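# Close every fume hood door gently without tipping over

## Task

Close each of the fume hood's doors so its front has no opening left. A door that is slammed shut counts as failure, and so does the robot falling over or being left tilted.

## Robot and tools

ROBOT. A base that can drive in any direction carries a column about 1.7 m tall. A carriage on the column moves up and down (lift_m) and holds two identical arms, each with six joints and a two-finger gripper. Arm bases sit about 0.57 m + lift_m above the floor, and parts of the carriage extend about 0.15 m below them. A hand reaches 0.78 m from its shoulder but only about 0.38 m downward. Hands are about 0.16 m long and 0.1 m wide (0.14 m when open), and fingertips taper to about 0.005 m thick. Parked joints 1 to 6 are 0, 0.05, 0.05, 1.45, 0, 0; parked, the robot is roughly 0.85 m wide by 0.65 m long. Cameras: carriage_camera faces forward, tilted about 20 degrees down; left_wrist_camera and right_wrist_camera look out past the fingertips.

FRAMES. Base frame: origin on the floor beneath the base centre, x forward, y left, z up, in metres. left_hand and right_hand report the point between that hand's pads in this frame; quat_wxyz rotates base axes into hand axes (hand z along the fingers, y the opening direction; (1, 0, 0, 0) is a hand pointing straight up with joints 1, 5, 6 at 0). base_odometry is the base frame at scene start, counted from wheel rotation only, so slip shows as travel; heading in rad, left positive, -3.142 to 3.142. Turns and long strafes can leave the heading off by a degree or two.

move: one action per call. "base" holds exactly one key, an offset relative to where the base last reported itself: translate_m (metres, forward +, -2 to 2), strafe_m (metres, left +, -2 to 2) or rotate_rad (radians, counter-clockwise +, -6.3 to 6.3). "joints" is a single object naming absolute targets for any joints of both arms: lift_m (m, 0 to 1); left_/right_joint1_rad (-2.617 to 3.054, 0 forward, + turns left); joint2 (0 to 3.141, shoulder: 0 upper arm back and level, 1.57 vertical, 3.14 forward level); joint3 (0 to 3.141, elbow: 0 folded, 3.14 straight); joint4 (-1.57 to 1.57, wrist pitch, + lifts fingertips); joint5 (-1.57 to 1.57, wrist yaw, + turns fingertips right); joint6 (-2.094 to 2.094, roll, + clockwise viewed from the forearm); left_/right_gripper_m (pad gap, 0 to 0.093). "speeds" caps top speed for this action only: translate_m and strafe_m 0.02 to 0.5 m/s, rotate_rad 0.05 to 1.57 rad/s, lift_m 0.08 to 0.25 m/s (upper values are defaults). "min_time_s" (0.1 to 8 s) sets a minimum duration for each arm and gripper motion. "cameras" lists image sources: omitted, null or ["all"] gives all; [] gives none. A call with no action just reports state and images. Unknown keys make the call invalid; out-of-range values get it refused, and a refusal or stop cancels your later move, wait and finished_scene calls in the same reply.

wait: seconds (0 to 10), optional cameras; the robot keeps its last command. zoom_image: camera plus region [x0, y0, x1, y1] in pixels from the top-left, at most 504 by 504, on that camera's latest image. finished_scene: scene, the current scene's number; irreversible, and the task must remain achieved afterward.

RESULTS. "move" reads done or the worst status. base_status and joint_status: done (base wheels turned as ordered, slip possible), off_target (resting short, may keep pushing), contact_stop or time_out (old target dropped, holding in place; base drives end after 14 s), not_followed (arm targets withheld because arms would nearly touch; the robot may keep trying). on_its_own lists uncommanded activity; "held at" is a target, not a reading. motor_effort is percent of max, bracket = peak in the last action; falling lift effort while lowering means a hand is resting on something. Joint torques wrap at ±28 N m for joints 1 to 3. MOTOR HOT appears at 75 °C; at 100 °C the arm goes limp (OVER-TEMPERATURE FAULT) and keys show limit_stop_at_motor_heat, so resend targets.

CAUTIONS. Reported hand positions drift, usually higher than true, especially far out. Arms have no contact stop: a blocked arm keeps pressing and snaps to its target once freed. The base may push furniture or bend an arm and still say done; after a stop, back off about 0.2 m the way you came. Never reverse under a table edge into the column. Keep the carriage low and arms close when pulling or pushing, avoid sudden stops, and check the pictures for leaning, since nothing else shows it. Close the doors slowly (use low speeds or min_time_s) so they do not slam, and release nothing while it still moves. Keep arms from pressing on each other. Park stretched arms while thinking or driving to avoid overheating; the simulation continues while you think. Something may occasionally nudge a loose object.

Each tool is called after "Emit:" as a command line: name --argument value for each argument, lists and objects as JSON in quotes; but a table of rows of numbers goes row by row, as --pt "numbers of a row", without its own name.

## Session

Emit:
move

Scene clock: 0.00 s.
Joint torques (N m): no reading
base_odometry: x=+0.000 y=+0.000 heading=+0.000
base_status: not commanded
joint_positions: lift_m=+0.300 left_joint1_rad=+0.007 left_joint2_rad=+0.033 left_joint3_rad=+0.045 left_joint4_rad=+1.465 left_joint5_rad=-0.013 left_joint6_rad=+0.036 left_gripper_m=+0.09396 right_joint1_rad=-0.015 right_joint2_rad=+0.052 right_joint3_rad=+0.032 right_joint4_rad=+1.405 right_joint5_rad=-0.031 right_joint6_rad=+0.001 right_gripper_m=+0.09396
joint_status: not commanded
motor_effort: lift_m=+30 drive_wheels=-1
left_hand: x=+0.2420 y=+0.3192 z=+1.3158 quat_wxyz=(+0.999, -0.006, +0.047, +0.022) (m; base frame)
right_hand: x=+0.2666 y=-0.3123 z=+1.3099 quat_wxyz=(+0.996, -0.014, +0.093, -0.005) (m; base frame)
pictures: carriage_camera, left_wrist_camera, right_wrist_camera
Images, in order (width x height): carriage_camera 672x504, left_wrist_camera 672x504, right_wrist_camera 672x504.

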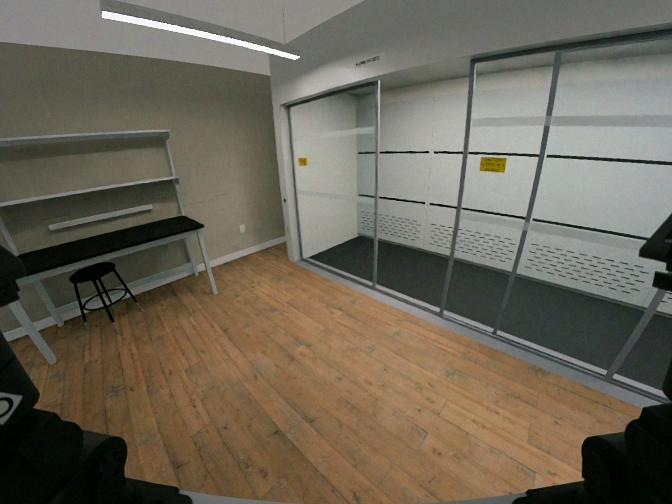

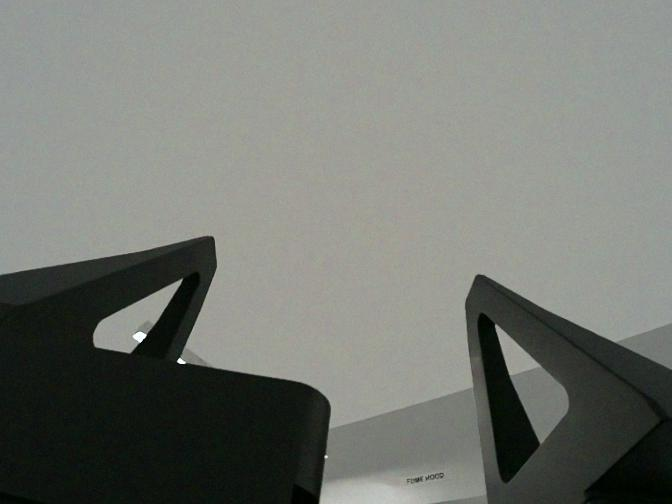

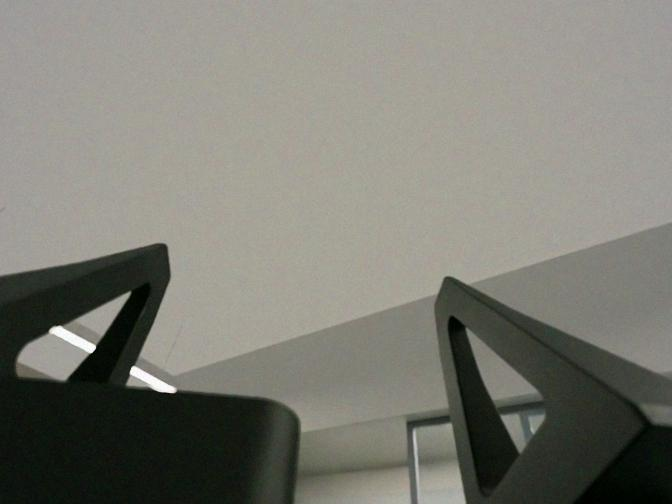

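Emit:
move --base '{"rotate_rad": -0.6}' --cameras '["carriage_camera"]'

Scene clock: 2.13 s.
Joint torques (N m): left_arm=[-0.02 3.96 6.79 -0.1 -0.09 0.07] | right_arm=[-0.21 4.05 4.6 0.04 -0.01 -0.01]
move: done
base_odometry: x=+0.000 y=+0.000 heading=-0.600
base_status: done
joint_positions: lift_m=+0.300 left_joint1_rad=+0.007 left_joint2_rad=+0.033 left_joint3_rad=+0.045 left_joint4_rad=+1.465 left_joint5_rad=-0.013 left_joint6_rad=+0.036 left_gripper_m=+0.09396 right_joint1_rad=-0.015 right_joint2_rad=+0.052 right_joint3_rad=+0.032 right_joint4_rad=+1.405 right_joint5_rad=-0.031 right_joint6_rad=+0.001 right_gripper_m=+0.09396
joint_status: not commanded
motor_effort: lift_m=+29(30) drive_wheels=+2(10)
left_hand: x=+0.2420 y=+0.3192 z=+1.3158 quat_wxyz=(+0.999, -0.006, +0.047, +0.022) (m; base frame)
right_hand: x=+0.2666 y=-0.3123 z=+1.3099 quat_wxyz=(+0.996, -0.014, +0.093, -0.005) (m; base frame)
pictures: carriage_camera
Images, in order (width x height): carriage_camera 672x504.

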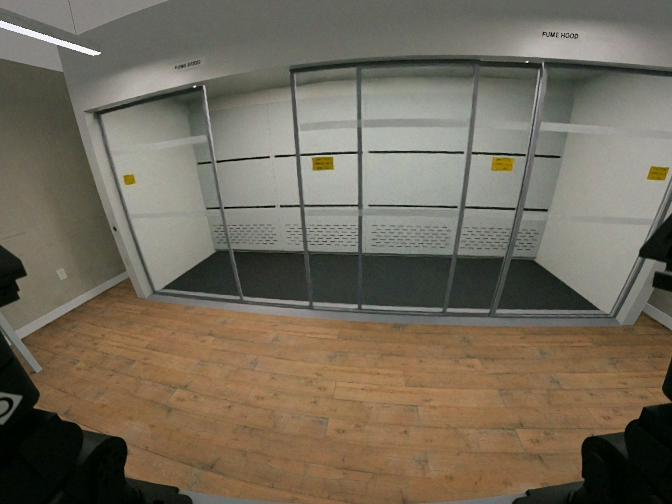

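Emit:
zoom_image --camera "carriage_camera" --region '[80, 50, 330, 330]'

Emit:
zoom_image --camera "carriage_camera" --region '[270, 40, 480, 330]'

Emit:
zoom_image --camera "carriage_camera" --region '[430, 40, 672, 340]'

Scaled by 1.800 from the camera's 672x504 image, which has a finer 960x720 frame.

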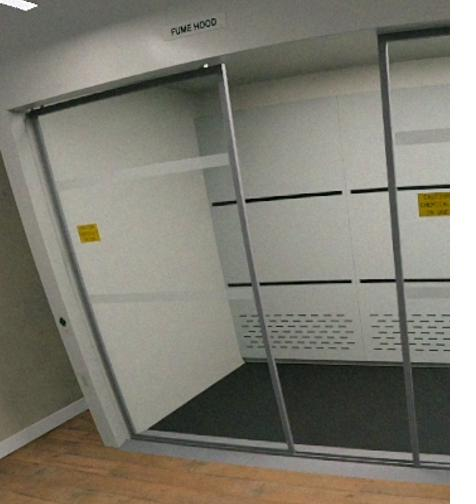

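Scaled by 1.738 from the camera's 672x504 image, which has a finer 960x720 frame.

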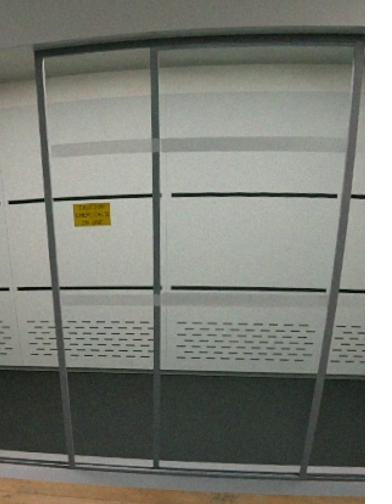

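Scaled by 1.680 from the camera's 672x504 image, which has a finer 960x720 frame.

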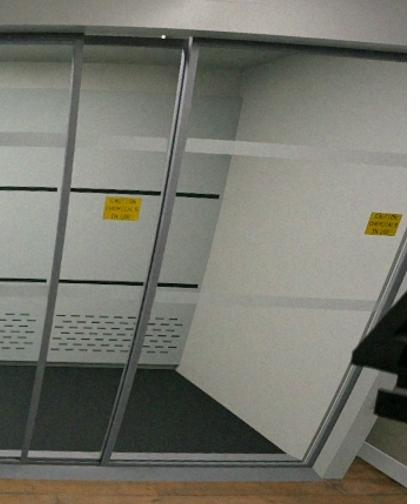

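Emit:
move --base '{"rotate_rad": -0.1}' --cameras '[]'

Emit:
move --base '{"translate_m": 0.6}' --cameras '["carriage_camera"]'

Scene clock: 4.23 s.
Joint torques (N m): left_arm=[-0.32 3.97 6.82 -0.11 -0.02 0.06] | right_arm=[-0.09 3.86 4.59 0.06 -0.01 0.05]
move: done
base_odometry: x=+0.000 y=+0.000 heading=-0.699
base_status: done
joint_positions: lift_m=+0.300 left_joint1_rad=+0.007 left_joint2_rad=+0.033 left_joint3_rad=+0.045 left_joint4_rad=+1.465 left_joint5_rad=-0.013 left_joint6_rad=+0.036 left_gripper_m=+0.09396 right_joint1_rad=-0.015 right_joint2_rad=+0.052 right_joint3_rad=+0.032 right_joint4_rad=+1.405 right_joint5_rad=-0.031 right_joint6_rad=+0.001 right_gripper_m=+0.09396
joint_status: not commanded
motor_effort: lift_m=+30(30) drive_wheels=+2(8)
left_hand: x=+0.2420 y=+0.3192 z=+1.3158 quat_wxyz=(+0.999, -0.006, +0.047, +0.022) (m; base frame)
right_hand: x=+0.2666 y=-0.3123 z=+1.3099 quat_wxyz=(+0.996, -0.014, +0.093, -0.005) (m; base frame)
pictures: none
No camera images: "cameras" was empty.

Scene clock: 7.60 s.
Joint torques (N m): left_arm=[-0.03 3.96 6.54 -0.21 -0.02 0.04] | right_arm=[-0.21 3.89 4.82 0.08 0 0.05]
move: done
base_odometry: x=+0.459 y=-0.387 heading=-0.700
base_status: done
joint_positions: lift_m=+0.300 left_joint1_rad=+0.007 left_joint2_rad=+0.033 left_joint3_rad=+0.045 left_joint4_rad=+1.465 left_joint5_rad=-0.013 left_joint6_rad=+0.036 left_gripper_m=+0.09396 right_joint1_rad=-0.015 right_joint2_rad=+0.052 right_joint3_rad=+0.032 right_joint4_rad=+1.405 right_joint5_rad=-0.031 right_joint6_rad=+0.001 right_gripper_m=+0.09396
joint_status: not commanded
motor_effort: lift_m=+30(30) drive_wheels=-4(14)
left_hand: x=+0.2420 y=+0.3192 z=+1.3158 quat_wxyz=(+0.999, -0.006, +0.047, +0.022) (m; base frame)
right_hand: x=+0.2666 y=-0.3123 z=+1.3099 quat_wxyz=(+0.996, -0.014, +0.093, -0.005) (m; base frame)
pictures: carriage_camera
Images, in order (width x height): carriage_camera 672x504.

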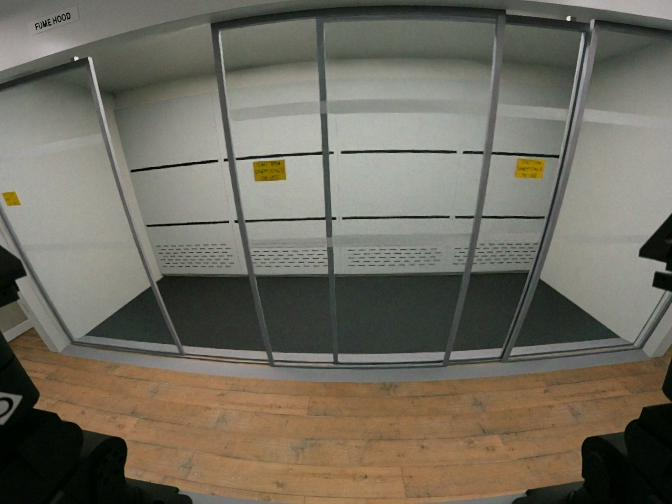

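Emit:
move --base '{"strafe_m": -0.4}' --cameras '["carriage_camera"]'

Emit:
move --base '{"translate_m": 0.3}' --cameras '["carriage_camera"]'

Scene clock: 10.70 s.
Joint torques (N m): left_arm=[-0.18 3.92 6.57 -0.17 -0.02 0.08] | right_arm=[-0.1 4 4.62 0.02 0.01 0.04]
move: done
base_odometry: x=+0.201 y=-0.693 heading=-0.700
base_status: done
joint_positions: lift_m=+0.300 left_joint1_rad=+0.008 left_joint2_rad=+0.033 left_joint3_rad=+0.045 left_joint4_rad=+1.465 left_joint5_rad=-0.013 left_joint6_rad=+0.036 left_gripper_m=+0.09396 right_joint1_rad=-0.015 right_joint2_rad=+0.052 right_joint3_rad=+0.032 right_joint4_rad=+1.405 right_joint5_rad=-0.031 right_joint6_rad=+0.001 right_gripper_m=+0.09396
joint_status: not commanded
motor_effort: lift_m=+30(30) drive_wheels=-3(12)
left_hand: x=+0.2421 y=+0.3192 z=+1.3158 quat_wxyz=(+0.999, -0.006, +0.047, +0.022) (m; base frame)
right_hand: x=+0.2666 y=-0.3123 z=+1.3099 quat_wxyz=(+0.996, -0.014, +0.093, -0.005) (m; base frame)
pictures: carriage_camera
Images, in order (width x height): carriage_camera 672x504.

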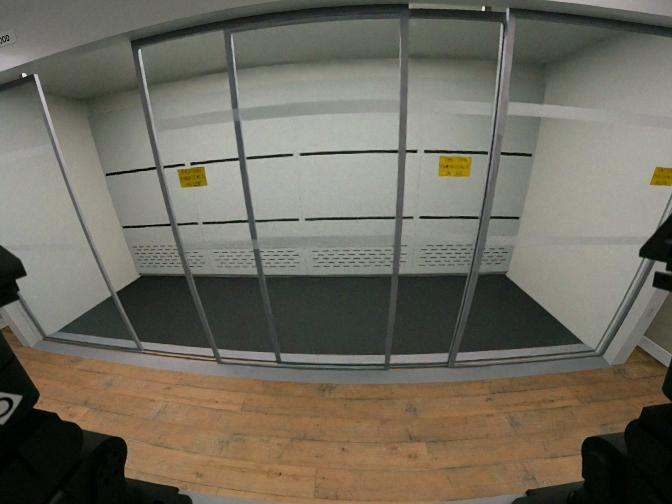

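Scene clock: 13.17 s.
Joint torques (N m): left_arm=[-0.12 3.99 6.61 -0.06 -0.02 0.03] | right_arm=[-0.2 4.08 4.77 0.04 -0.04 -0.01]
move: done
base_odometry: x=+0.430 y=-0.886 heading=-0.700
base_status: done
joint_positions: lift_m=+0.300 left_joint1_rad=+0.008 left_joint2_rad=+0.033 left_joint3_rad=+0.045 left_joint4_rad=+1.465 left_joint5_rad=-0.013 left_joint6_rad=+0.036 left_gripper_m=+0.09396 right_joint1_rad=-0.015 right_joint2_rad=+0.052 right_joint3_rad=+0.032 right_joint4_rad=+1.405 right_joint5_rad=-0.031 right_joint6_rad=+0.001 right_gripper_m=+0.09396
joint_status: not commanded
motor_effort: lift_m=+29(30) drive_wheels=-4(12)
left_hand: x=+0.2420 y=+0.3192 z=+1.3158 quat_wxyz=(+0.999, -0.006, +0.047, +0.022) (m; base frame)
right_hand: x=+0.2666 y=-0.3123 z=+1.3099 quat_wxyz=(+0.996, -0.014, +0.093, -0.005) (m; base frame)
pictures: carriage_camera
Images, in order (width x height): carriage_camera 672x504.

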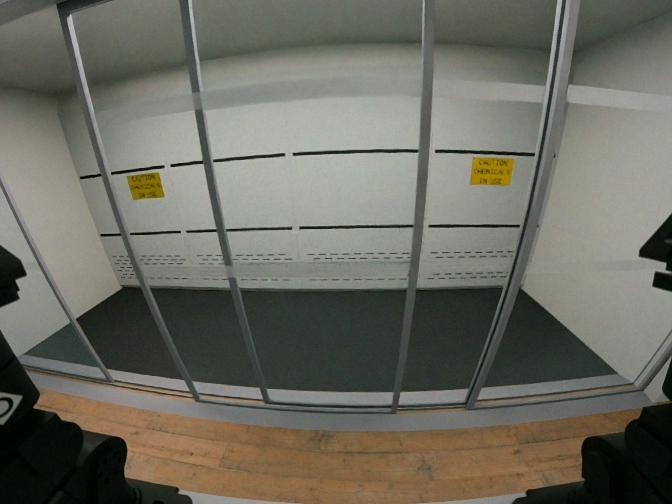

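Emit:
move --base '{"strafe_m": -0.1}' --joints '{"right_joint1_rad": 0, "right_joint2_rad": 1.57, "right_joint3_rad": 1.57, "right_joint4_rad": 0, "right_joint5_rad": 0, "right_joint6_rad": 0, "right_gripper_m": 0}' --min_time_s 3 --cameras '["carriage_camera","right_wrist_camera"]'

Scene clock: 17.03 s.
Joint torques (N m): left_arm=[-0.29 4 6.74 -0.2 -0.1 -0.02] | right_arm=[0.64 -8.01 7.94 1.83 0.1 -0.01]
move: done
base_odometry: x=+0.366 y=-0.963 heading=-0.700
base_status: done
joint_positions: lift_m=+0.300 left_joint1_rad=+0.008 left_joint2_rad=+0.033 left_joint3_rad=+0.045 left_joint4_rad=+1.465 left_joint5_rad=-0.012 left_joint6_rad=+0.036 left_gripper_m=+0.09396 right_joint1_rad=-0.007 right_joint2_rad=+1.559 right_joint3_rad=+1.545 right_joint4_rad=+0.019 right_joint5_rad=-0.013 right_joint6_rad=+0.001 right_gripper_m=+0.00056
joint_status: all done
motor_effort: lift_m=+30(30) drive_wheels=-2(10)
left_hand: x=+0.2420 y=+0.3191 z=+1.3158 quat_wxyz=(+0.999, -0.005, +0.047, +0.022) (m; base frame)
right_hand: x=+0.7272 y=-0.3184 z=+1.3214 quat_wxyz=(+0.709, -0.002, +0.705, +0.002) (m; base frame)
pictures: carriage_camera, right_wrist_camera
Images, in order (width x height): carriage_camera 672x504, right_wrist_camera 672x504.

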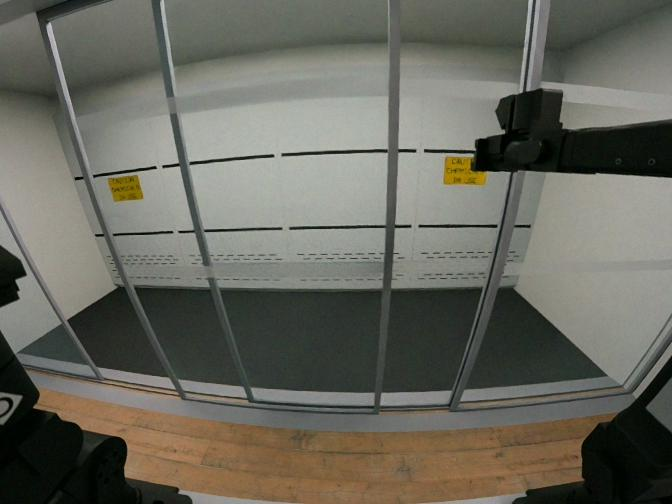

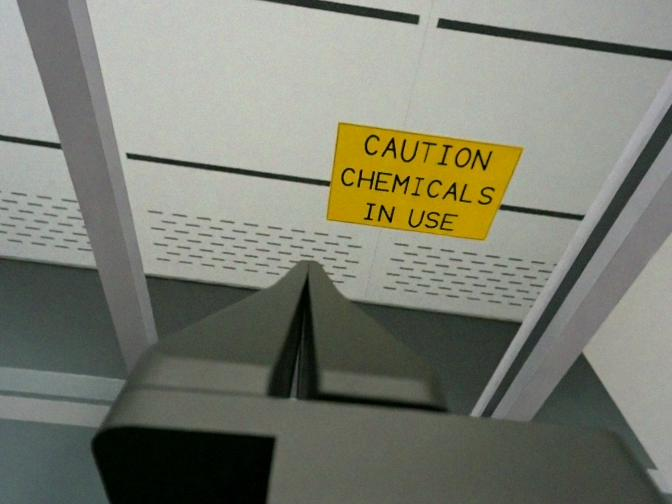

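Emit:
move --base '{"translate_m": 0.35}' --joints '{"lift_m": 0.1}' --speeds '{"translate_m": 0.15}' --cameras '["carriage_camera","right_wrist_camera"]'

Scene clock: 21.10 s.
Joint torques (N m): left_arm=[-0.21 3.99 6.74 -0.18 -0.03 0.01] | right_arm=[0.46 20.92 0.94 7.69 -0.07 0]
move: done
base_odometry: x=+0.633 y=-1.189 heading=-0.701
base_status: done
joint_positions: lift_m=+0.100 left_joint1_rad=+0.008 left_joint2_rad=+0.033 left_joint3_rad=+0.045 left_joint4_rad=+1.465 left_joint5_rad=-0.012 left_joint6_rad=+0.036 left_gripper_m=+0.09396 right_joint1_rad=-0.007 right_joint2_rad=+1.242 right_joint3_rad=+1.623 right_joint4_rad=-0.712 right_joint5_rad=+0.002 right_joint6_rad=+0.001 right_gripper_m=+0.00055
joint_status: all done
motor_effort: lift_m=+29(29) drive_wheels=+10(15)
left_hand: x=+0.2420 y=+0.3191 z=+1.1158 quat_wxyz=(+0.999, -0.005, +0.047, +0.022) (m; base frame)
right_hand: x=+0.5912 y=-0.3200 z=+1.1160 quat_wxyz=(+0.581, +0.004, +0.814, -0.003) (m; base frame)
pictures: carriage_camera, right_wrist_camera
Images, in order (width x height): carriage_camera 672x504, right_wrist_camera 672x504.

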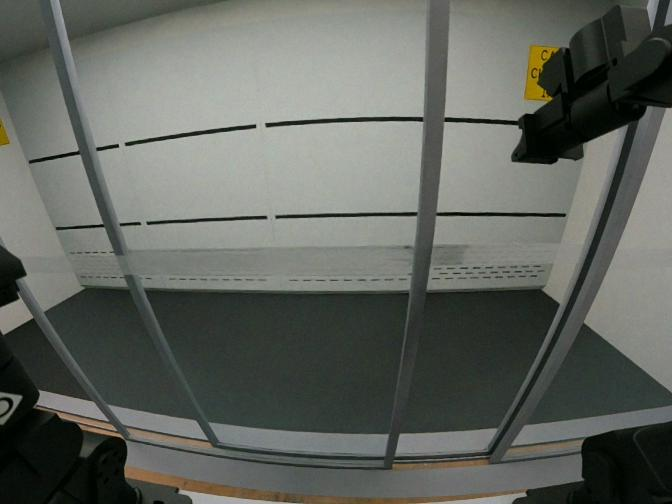

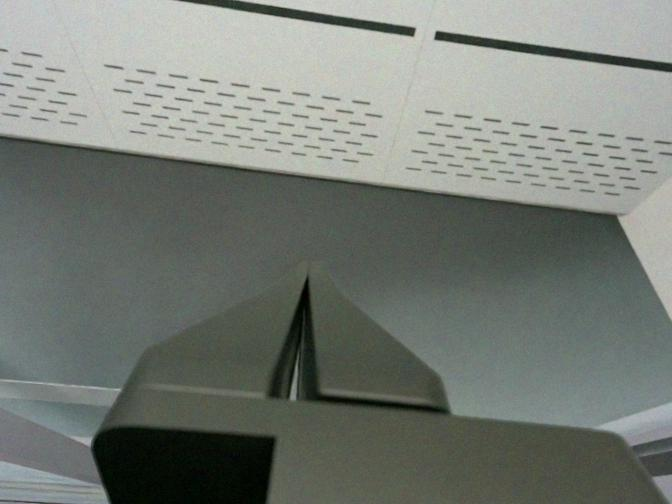

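Emit:
move --base '{"translate_m": -0.2}' --speeds '{"translate_m": 0.1}' --cameras '["carriage_camera","right_wrist_camera"]'

Scene clock: 23.90 s.
Joint torques (N m): left_arm=[-0.17 3.86 6.71 -0.17 -0.04 0.07] | right_arm=[0.02 -8.77 5.05 2.07 -0.06 -0.03]
move: done
base_odometry: x=+0.480 y=-1.060 heading=-0.701
base_status: done
joint_positions: lift_m=+0.100 left_joint1_rad=+0.008 left_joint2_rad=+0.033 left_joint3_rad=+0.045 left_joint4_rad=+1.465 left_joint5_rad=-0.012 left_joint6_rad=+0.036 left_gripper_m=+0.09396 right_joint1_rad=-0.004 right_joint2_rad=+1.565 right_joint3_rad=+1.581 right_joint4_rad=-0.009 right_joint5_rad=-0.002 right_joint6_rad=+0.001 right_gripper_m=+0.00055
joint_status: not commanded
motor_effort: lift_m=+29(29) drive_wheels=-2(9)
left_hand: x=+0.2422 y=+0.3191 z=+1.1158 quat_wxyz=(+0.999, -0.005, +0.047, +0.022) (m; base frame)
right_hand: x=+0.7272 y=-0.3185 z=+1.1289 quat_wxyz=(+0.710, +0.001, +0.705, +0.000) (m; base frame)
pictures: carriage_camera, right_wrist_camera
Images, in order (width x height): carriage_camera 672x504, right_wrist_camera 672x504.

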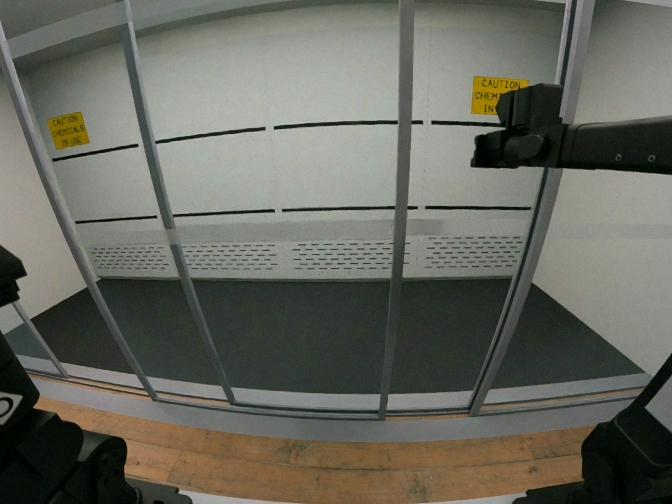

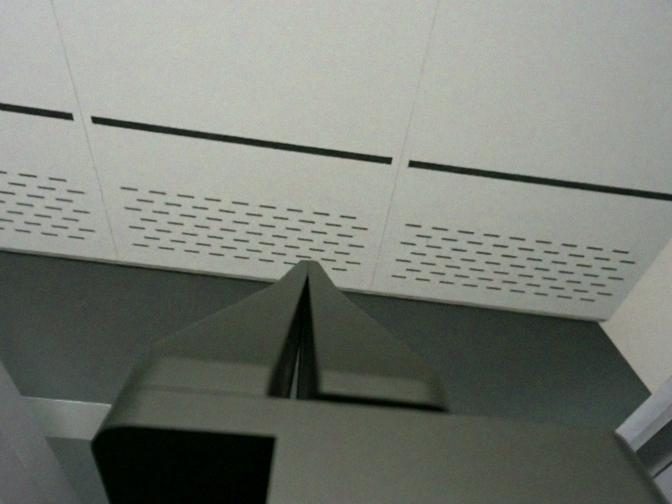

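Emit:
move --base '{"translate_m": 0.065}' --speeds '{"translate_m": 0.05}' --cameras '["carriage_camera"]'

Emit:
move --base '{"strafe_m": 0.14}' --speeds '{"strafe_m": 0.06}' --cameras '["carriage_camera","right_wrist_camera"]'

Scene clock: 25.93 s.
Joint torques (N m): left_arm=[-0.29 3.78 6.78 -0.15 -0.08 0.03] | right_arm=[0.27 -5.6 5.37 2.59 -0.04 -0.02]
move: done
base_odometry: x=+0.530 y=-1.101 heading=-0.701
base_status: done
joint_positions: lift_m=+0.100 left_joint1_rad=+0.008 left_joint2_rad=+0.033 left_joint3_rad=+0.045 left_joint4_rad=+1.465 left_joint5_rad=-0.012 left_joint6_rad=+0.036 left_gripper_m=+0.09396 right_joint1_rad=-0.004 right_joint2_rad=+1.537 right_joint3_rad=+1.576 right_joint4_rad=-0.054 right_joint5_rad=-0.003 right_joint6_rad=+0.001 right_gripper_m=+0.00055
joint_status: not commanded
motor_effort: lift_m=+29(29) drive_wheels=+4(9)
left_hand: x=+0.2422 y=+0.3191 z=+1.1158 quat_wxyz=(+0.999, -0.005, +0.047, +0.022) (m; base frame)
right_hand: x=+0.7181 y=-0.3180 z=+1.1290 quat_wxyz=(+0.702, +0.000, +0.713, +0.000) (m; base frame)
pictures: carriage_camera
Images, in order (width x height): carriage_camera 672x504.

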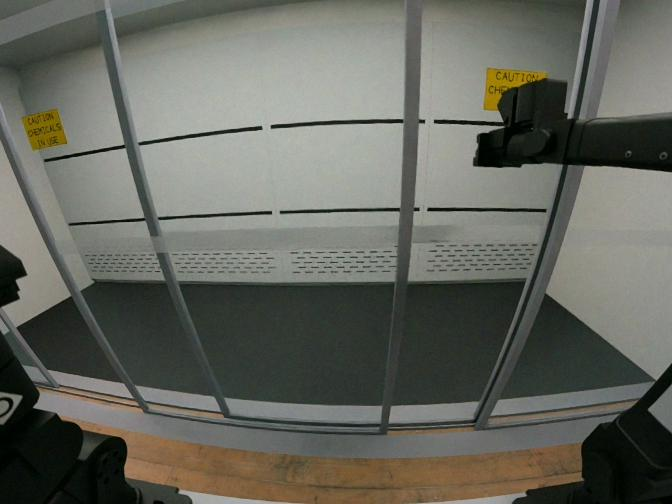

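Scene clock: 28.80 s.
Joint torques (N m): left_arm=[-0.2 3.77 6.54 -0.11 -0.01 0.01] | right_arm=[0.7 -6.45 5.5 2.07 -0.28 0]
move: done
base_odometry: x=+0.620 y=-0.994 heading=-0.701
base_status: done
joint_positions: lift_m=+0.100 left_joint1_rad=+0.008 left_joint2_rad=+0.033 left_joint3_rad=+0.045 left_joint4_rad=+1.465 left_joint5_rad=-0.012 left_joint6_rad=+0.036 left_gripper_m=+0.09396 right_joint1_rad=-0.008 right_joint2_rad=+1.545 right_joint3_rad=+1.576 right_joint4_rad=-0.009 right_joint5_rad=+0.023 right_joint6_rad=+0.001 right_gripper_m=+0.00055
joint_status: not commanded
motor_effort: lift_m=+29(29) drive_wheels=+0(10)
left_hand: x=+0.2422 y=+0.3191 z=+1.1158 quat_wxyz=(+0.999, -0.005, +0.047, +0.022) (m; base frame)
right_hand: x=+0.7208 y=-0.3249 z=+1.1361 quat_wxyz=(+0.715, +0.012, +0.699, -0.011) (m; base frame)
pictures: carriage_camera, right_wrist_camera
Images, in order (width x height): carriage_camera 672x504, right_wrist_camera 672x504.

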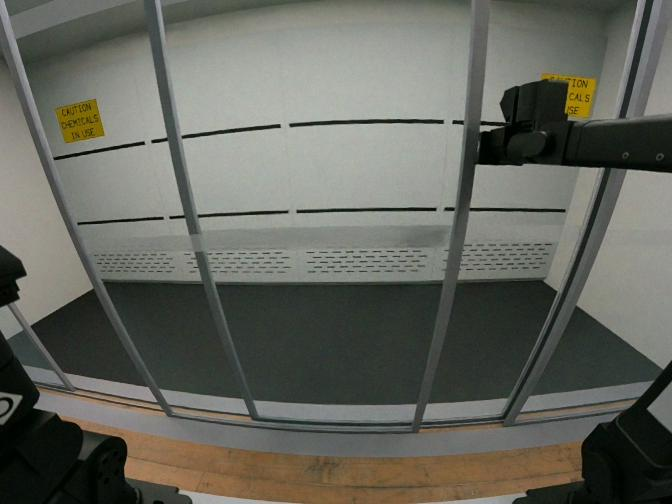

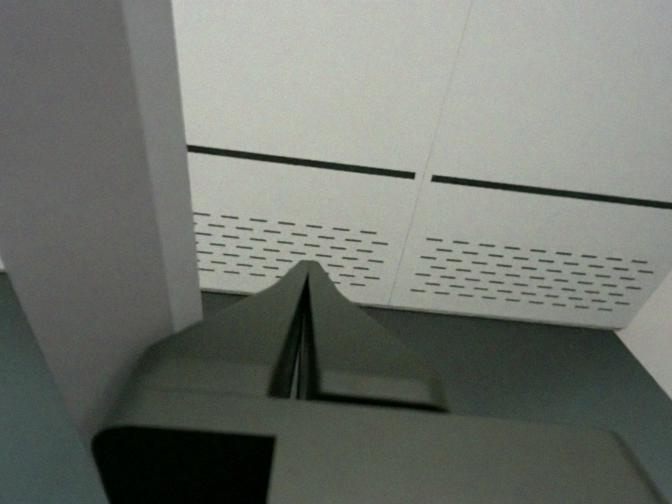

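Emit:
move --base '{"strafe_m": 0.15}' --speeds '{"strafe_m": 0.06}' --cameras '["carriage_camera","right_wrist_camera"]'

Scene clock: 32.00 s.
Joint torques (N m): left_arm=[-0.1 3.89 6.79 -0.22 -0.01 0.06] | right_arm=[12.14 -7.04 5.39 1.9 -4.51 -0.04]
move: done
base_odometry: x=+0.717 y=-0.880 heading=-0.701
base_status: done
joint_positions: lift_m=+0.100 left_joint1_rad=+0.008 left_joint2_rad=+0.033 left_joint3_rad=+0.045 left_joint4_rad=+1.465 left_joint5_rad=-0.012 left_joint6_rad=+0.036 left_gripper_m=+0.09396 right_joint1_rad=-0.122 right_joint2_rad=+1.552 right_joint3_rad=+1.576 right_joint4_rad=+0.004 right_joint5_rad=+0.434 right_joint6_rad=+0.002 right_gripper_m=+0.00051
joint_status: not commanded
motor_effort: lift_m=+29(29) drive_wheels=+4(12)
left_hand: x=+0.2422 y=+0.3191 z=+1.1158 quat_wxyz=(+0.999, -0.005, +0.047, +0.022) (m; base frame)
right_hand: x=+0.6945 y=-0.4479 z=+1.1359 quat_wxyz=(+0.690, +0.196, +0.670, -0.192) (m; base frame)
pictures: carriage_camera, right_wrist_camera
Images, in order (width x height): carriage_camera 672x504, right_wrist_camera 672x504.

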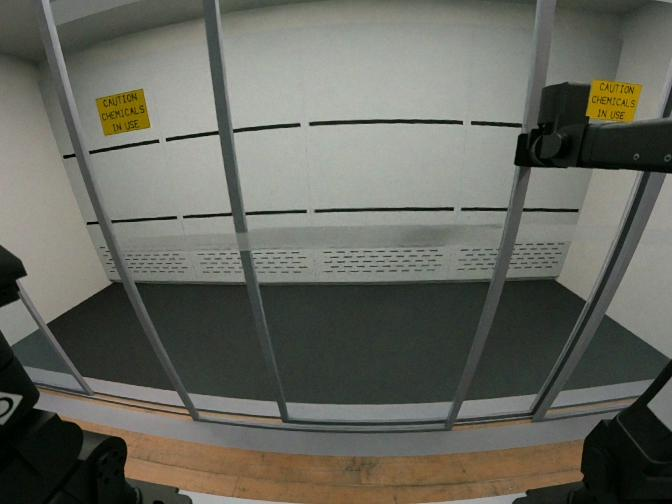

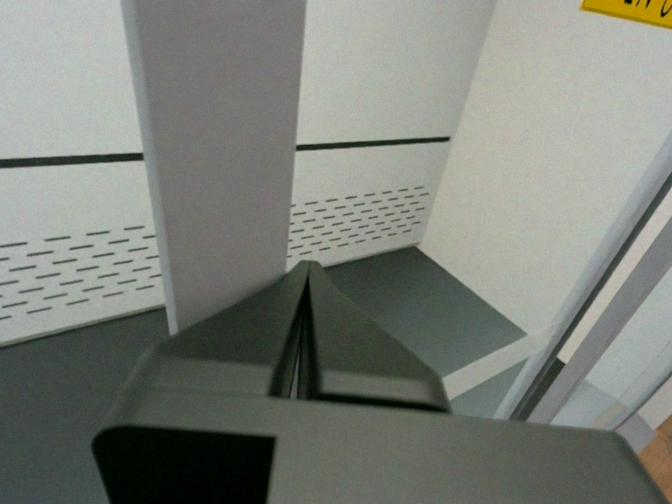

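Emit:
move --base '{"strafe_m": -0.2}' --speeds '{"strafe_m": 0.08}' --cameras '[]'

Emit:
move --base '{"translate_m": -0.15}' --speeds '{"translate_m": 0.1}' --cameras '[]'

Emit:
move --base '{"strafe_m": -0.42}' --joints '{"right_joint1_rad": 0.5, "right_joint5_rad": -0.5}' --min_time_s 2 --speeds '{"strafe_m": 0.2}' --cameras '["carriage_camera","right_wrist_camera"]'

Scene clock: 36.83 s.
Joint torques (N m): left_arm=[-0.1 3.99 6.72 -0.12 0 0.01] | right_arm=[-0.83 -6.89 5.42 2 0.31 -0.06]
move: done
base_odometry: x=+0.588 y=-1.033 heading=-0.702
base_status: done
joint_positions: lift_m=+0.100 left_joint1_rad=+0.008 left_joint2_rad=+0.033 left_joint3_rad=+0.045 left_joint4_rad=+1.465 left_joint5_rad=-0.012 left_joint6_rad=+0.036 left_gripper_m=+0.09396 right_joint1_rad=+0.006 right_joint2_rad=+1.551 right_joint3_rad=+1.576 right_joint4_rad=-0.002 right_joint5_rad=-0.038 right_joint6_rad=+0.004 right_gripper_m=+0.00052
joint_status: not commanded
motor_effort: lift_m=+29(29) drive_wheels=+3(9)
left_hand: x=+0.2422 y=+0.3191 z=+1.1158 quat_wxyz=(+0.999, -0.005, +0.047, +0.022) (m; base frame)
right_hand: x=+0.7225 y=-0.3073 z=+1.1354 quat_wxyz=(+0.715, -0.014, +0.699, +0.017) (m; base frame)
pictures: none
No camera images: "cameras" was empty.

Scene clock: 39.10 s.
Joint torques (N m): left_arm=[-0.06 3.93 6.72 -0.08 -0.03 0] | right_arm=[-0.76 -8.24 5.57 1.98 0.08 -0.03]
move: done
base_odometry: x=+0.473 y=-0.936 heading=-0.703
base_status: done
joint_positions: lift_m=+0.100 left_joint1_rad=+0.008 left_joint2_rad=+0.033 left_joint3_rad=+0.045 left_joint4_rad=+1.464 left_joint5_rad=-0.012 left_joint6_rad=+0.036 left_gripper_m=+0.09396 right_joint1_rad=+0.006 right_joint2_rad=+1.563 right_joint3_rad=+1.576 right_joint4_rad=+0.000 right_joint5_rad=-0.013 right_joint6_rad=+0.004 right_gripper_m=+0.00052
joint_status: not commanded
motor_effort: lift_m=+29(29) drive_wheels=+1(9)
left_hand: x=+0.2422 y=+0.3191 z=+1.1158 quat_wxyz=(+0.999, -0.005, +0.047, +0.022) (m; base frame)
right_hand: x=+0.7265 y=-0.3115 z=+1.1300 quat_wxyz=(+0.712, -0.005, +0.702, +0.008) (m; base frame)
pictures: none
No camera images: "cameras" was empty.

Scene clock: 42.37 s.
Joint torques (N m): left_arm=[0.01 3.92 6.69 -0.11 -0.02 0.04] | right_arm=[0.42 -8.17 5.42 1.91 -0.19 0.01]
move: done
base_odometry: x=+0.201 y=-1.256 heading=-0.703
base_status: done
joint_positions: lift_m=+0.100 left_joint1_rad=+0.008 left_joint2_rad=+0.033 left_joint3_rad=+0.045 left_joint4_rad=+1.464 left_joint5_rad=-0.012 left_joint6_rad=+0.036 left_gripper_m=+0.09396 right_joint1_rad=+0.494 right_joint2_rad=+1.563 right_joint3_rad=+1.576 right_joint4_rad=+0.000 right_joint5_rad=-0.487 right_joint6_rad=+0.004 right_gripper_m=+0.00052
joint_status: all done
motor_effort: lift_m=+29(29) drive_wheels=-1(8)
left_hand: x=+0.2422 y=+0.3191 z=+1.1158 quat_wxyz=(+0.999, -0.005, +0.047, +0.022) (m; base frame)
right_hand: x=+0.6100 y=-0.0146 z=+1.1297 quat_wxyz=(+0.628, -0.332, +0.620, +0.335) (m; base frame)
pictures: carriage_camera, right_wrist_camera
Images, in order (width x height): carriage_camera 672x504, right_wrist_camera 672x504.

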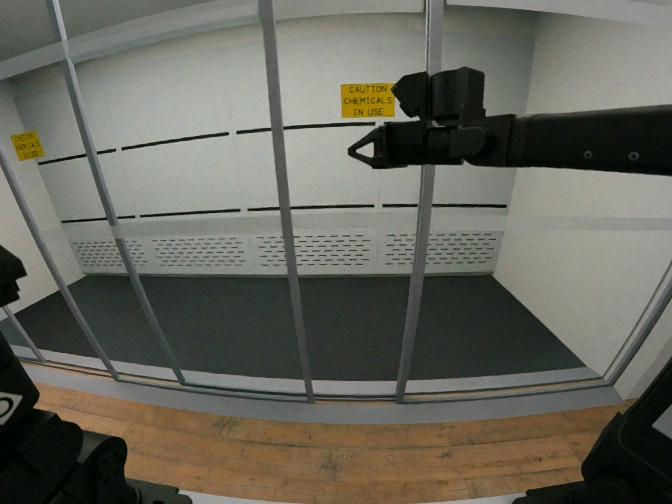

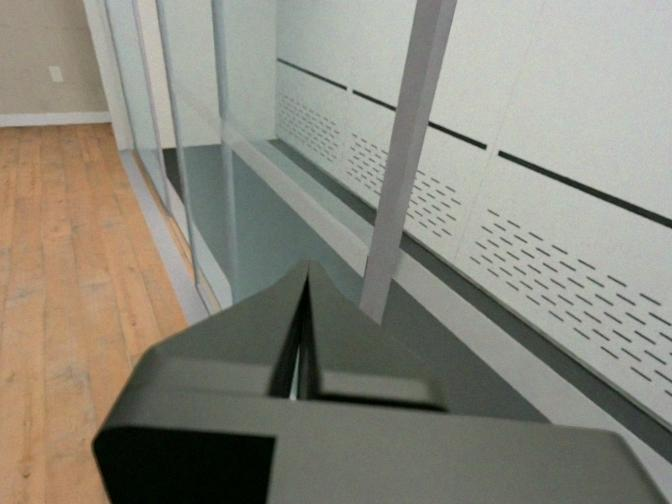

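Emit:
move --base '{"translate_m": 0.23}' --speeds '{"translate_m": 0.1}' --cameras '["carriage_camera","right_wrist_camera"]'

Scene clock: 45.63 s.
Joint torques (N m): left_arm=[-0.05 3.82 6.38 -0.15 -0.02 0.03] | right_arm=[0.35 -8.21 5.29 2 -0.16 -0.1]
move: done
base_odometry: x=+0.377 y=-1.405 heading=-0.703
base_status: done
joint_positions: lift_m=+0.100 left_joint1_rad=+0.008 left_joint2_rad=+0.033 left_joint3_rad=+0.045 left_joint4_rad=+1.464 left_joint5_rad=-0.012 left_joint6_rad=+0.036 left_gripper_m=+0.09396 right_joint1_rad=+0.495 right_joint2_rad=+1.563 right_joint3_rad=+1.576 right_joint4_rad=+0.000 right_joint5_rad=-0.489 right_joint6_rad=+0.004 right_gripper_m=+0.00052
joint_status: not commanded
motor_effort: lift_m=+29(29) drive_wheels=-3(7)
left_hand: x=+0.2422 y=+0.3191 z=+1.1158 quat_wxyz=(+0.999, -0.005, +0.047, +0.022) (m; base frame)
right_hand: x=+0.6097 y=-0.0141 z=+1.1295 quat_wxyz=(+0.627, -0.333, +0.619, +0.335) (m; base frame)
pictures: carriage_camera, right_wrist_camera
Images, in order (width x height): carriage_camera 672x504, right_wrist_camera 672x504.

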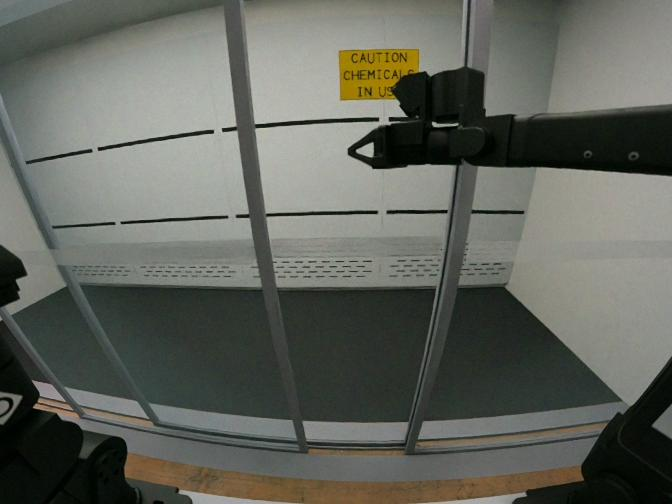

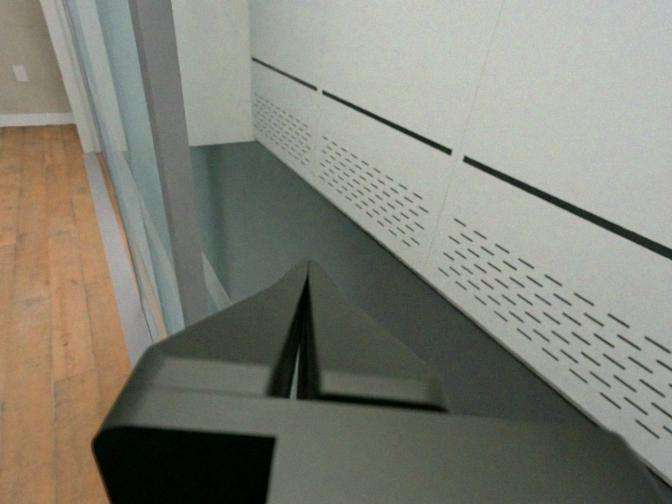

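Emit:
move --base '{"translate_m": 0.02}' --speeds '{"translate_m": 0.05}' --cameras '[]'

Emit:
move --base '{"strafe_m": 0.16}' --speeds '{"strafe_m": 0.06}' --cameras '["carriage_camera","right_wrist_camera"]'

Scene clock: 46.67 s.
Joint torques (N m): left_arm=[-0.43 3.95 6.69 -0.15 -0.1 0.04] | right_arm=[0.5 -8.44 5.46 1.89 -0.23 -0.05]
move: done
base_odometry: x=+0.392 y=-1.418 heading=-0.704
base_status: done
joint_positions: lift_m=+0.100 left_joint1_rad=+0.008 left_joint2_rad=+0.033 left_joint3_rad=+0.045 left_joint4_rad=+1.465 left_joint5_rad=-0.012 left_joint6_rad=+0.036 left_gripper_m=+0.09396 right_joint1_rad=+0.495 right_joint2_rad=+1.564 right_joint3_rad=+1.576 right_joint4_rad=+0.000 right_joint5_rad=-0.489 right_joint6_rad=+0.004 right_gripper_m=+0.00052
joint_status: not commanded
motor_effort: lift_m=+29(29) drive_wheels=-3(13)
left_hand: x=+0.2422 y=+0.3191 z=+1.1158 quat_wxyz=(+0.999, -0.005, +0.047, +0.022) (m; base frame)
right_hand: x=+0.6098 y=-0.0139 z=+1.1292 quat_wxyz=(+0.627, -0.333, +0.620, +0.335) (m; base frame)
pictures: none
No camera images: "cameras" was empty.

Scene clock: 49.87 s.
Joint torques (N m): left_arm=[0.01 3.92 6.54 -0.1 -0.07 0.02] | right_arm=[0.23 -8.29 5.42 1.91 -0.15 -0.08]
move: done
base_odometry: x=+0.496 y=-1.296 heading=-0.704
base_status: done
joint_positions: lift_m=+0.100 left_joint1_rad=+0.008 left_joint2_rad=+0.033 left_joint3_rad=+0.045 left_joint4_rad=+1.465 left_joint5_rad=-0.012 left_joint6_rad=+0.036 left_gripper_m=+0.09396 right_joint1_rad=+0.497 right_joint2_rad=+1.564 right_joint3_rad=+1.576 right_joint4_rad=+0.000 right_joint5_rad=-0.489 right_joint6_rad=+0.004 right_gripper_m=+0.00052
joint_status: not commanded
motor_effort: lift_m=+29(29) drive_wheels=-2(7)
left_hand: x=+0.2422 y=+0.3191 z=+1.1158 quat_wxyz=(+0.999, -0.005, +0.047, +0.022) (m; base frame)
right_hand: x=+0.6093 y=-0.0133 z=+1.1292 quat_wxyz=(+0.626, -0.333, +0.619, +0.336) (m; base frame)
pictures: carriage_camera, right_wrist_camera
Images, in order (width x height): carriage_camera 672x504, right_wrist_camera 672x504.

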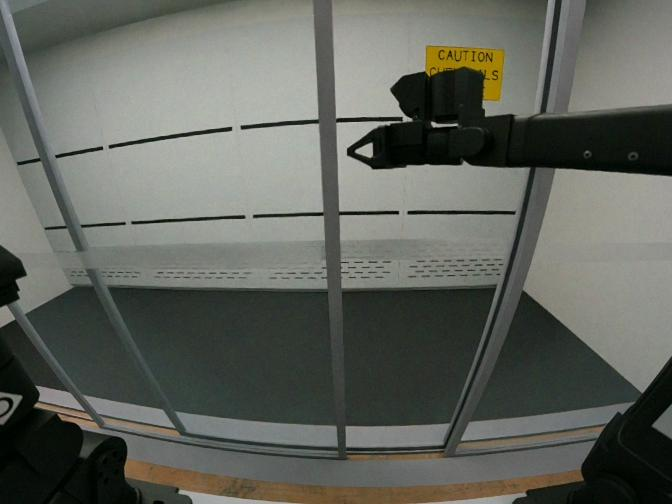

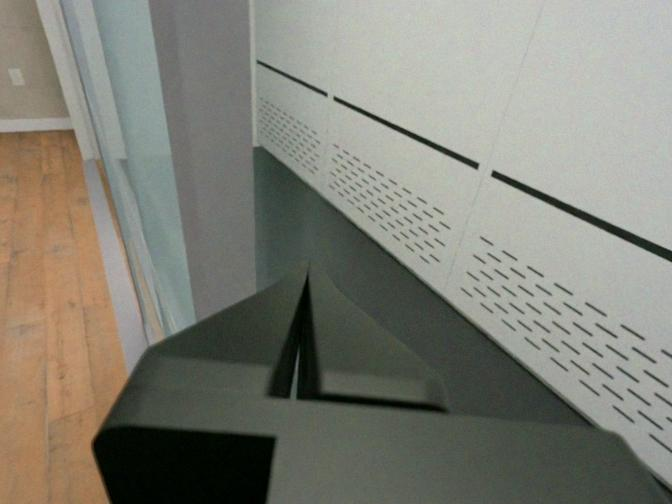

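Emit:
move --base '{"strafe_m": 0.12}' --speeds '{"strafe_m": 0.05}' --cameras '["carriage_camera","right_wrist_camera"]'

Scene clock: 54.33 s.
Joint torques (N m): left_arm=[-0.24 3.75 6.61 -0.16 -0.05 -0.03] | right_arm=[10.07 2.11 5.94 3.79 -1.39 0.21]
move: done
base_odometry: x=+0.573 y=-1.205 heading=-0.704
base_status: done
joint_positions: lift_m=+0.100 left_joint1_rad=+0.008 left_joint2_rad=+0.033 left_joint3_rad=+0.045 left_joint4_rad=+1.465 left_joint5_rad=-0.012 left_joint6_rad=+0.036 left_gripper_m=+0.09396 right_joint1_rad=+0.398 right_joint2_rad=+1.469 right_joint3_rad=+1.570 right_joint4_rad=-0.184 right_joint5_rad=-0.369 right_joint6_rad=-0.022 right_gripper_m=+0.00050
joint_status: not commanded
motor_effort: lift_m=+29(29) drive_wheels=+5(14)
left_hand: x=+0.2422 y=+0.3191 z=+1.1158 quat_wxyz=(+0.999, -0.005, +0.047, +0.022) (m; base frame)
right_hand: x=+0.6228 y=-0.0797 z=+1.1269 quat_wxyz=(+0.628, -0.272, +0.682, +0.257) (m; base frame)
pictures: carriage_camera, right_wrist_camera
Images, in order (width x height): carriage_camera 672x504, right_wrist_camera 672x504.

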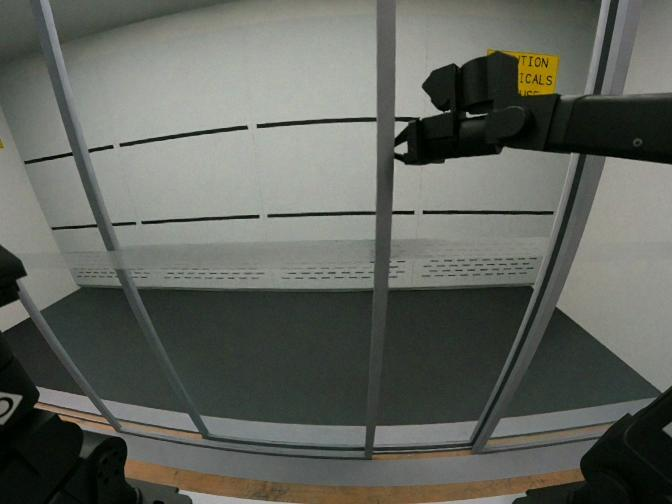

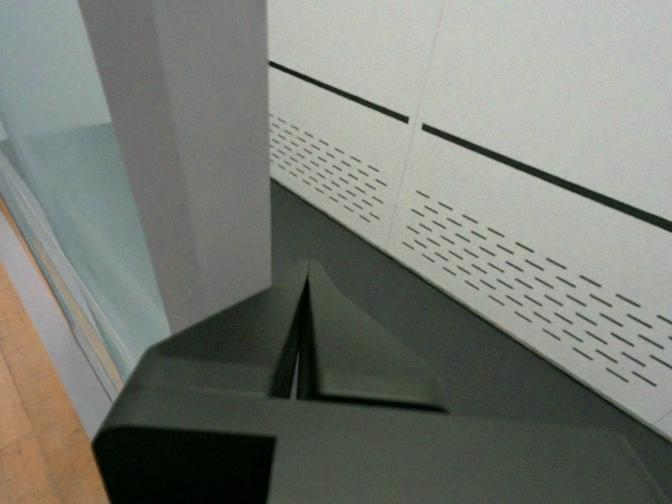

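Emit:
move --base '{"strafe_m": 0.1}' --speeds '{"strafe_m": 0.05}' --cameras '["carriage_camera","right_wrist_camera"]'

Scene clock: 57.33 s.
Joint torques (N m): left_arm=[-0.2 3.84 6.9 -0.15 -0.01 0.04] | right_arm=[9.42 0.38 5.74 3.5 -1.22 0.2]
move: done
base_odometry: x=+0.638 y=-1.129 heading=-0.705
base_status: done
joint_positions: lift_m=+0.100 left_joint1_rad=+0.008 left_joint2_rad=+0.033 left_joint3_rad=+0.045 left_joint4_rad=+1.465 left_joint5_rad=-0.013 left_joint6_rad=+0.036 left_gripper_m=+0.09396 right_joint1_rad=+0.404 right_joint2_rad=+1.483 right_joint3_rad=+1.570 right_joint4_rad=-0.153 right_joint5_rad=-0.386 right_joint6_rad=-0.019 right_gripper_m=+0.00050
joint_status: not commanded
motor_effort: lift_m=+29(29) drive_wheels=+5(14)
left_hand: x=+0.2422 y=+0.3192 z=+1.1158 quat_wxyz=(+0.999, -0.006, +0.047, +0.022) (m; base frame)
right_hand: x=+0.6240 y=-0.0731 z=+1.1278 quat_wxyz=(+0.631, -0.279, +0.673, +0.266) (m; base frame)
pictures: carriage_camera, right_wrist_camera
Images, in order (width x height): carriage_camera 672x504, right_wrist_camera 672x504.

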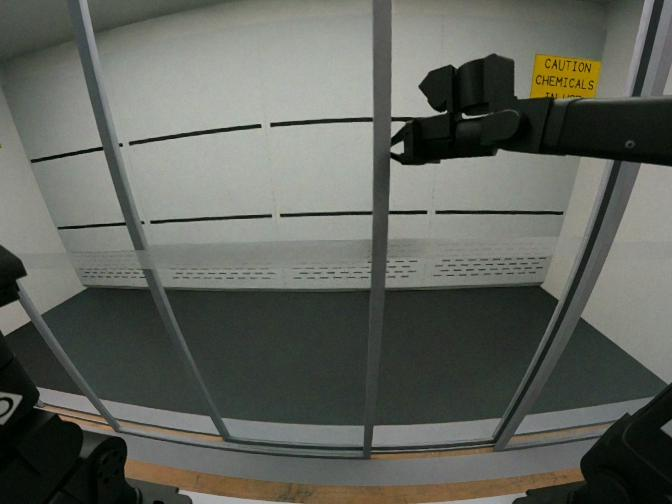

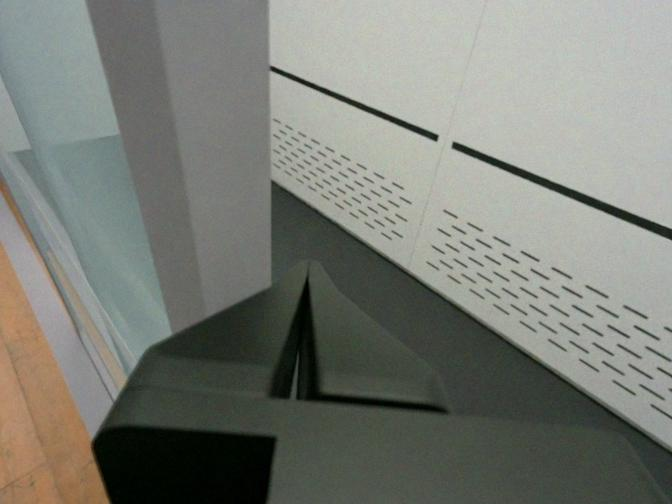

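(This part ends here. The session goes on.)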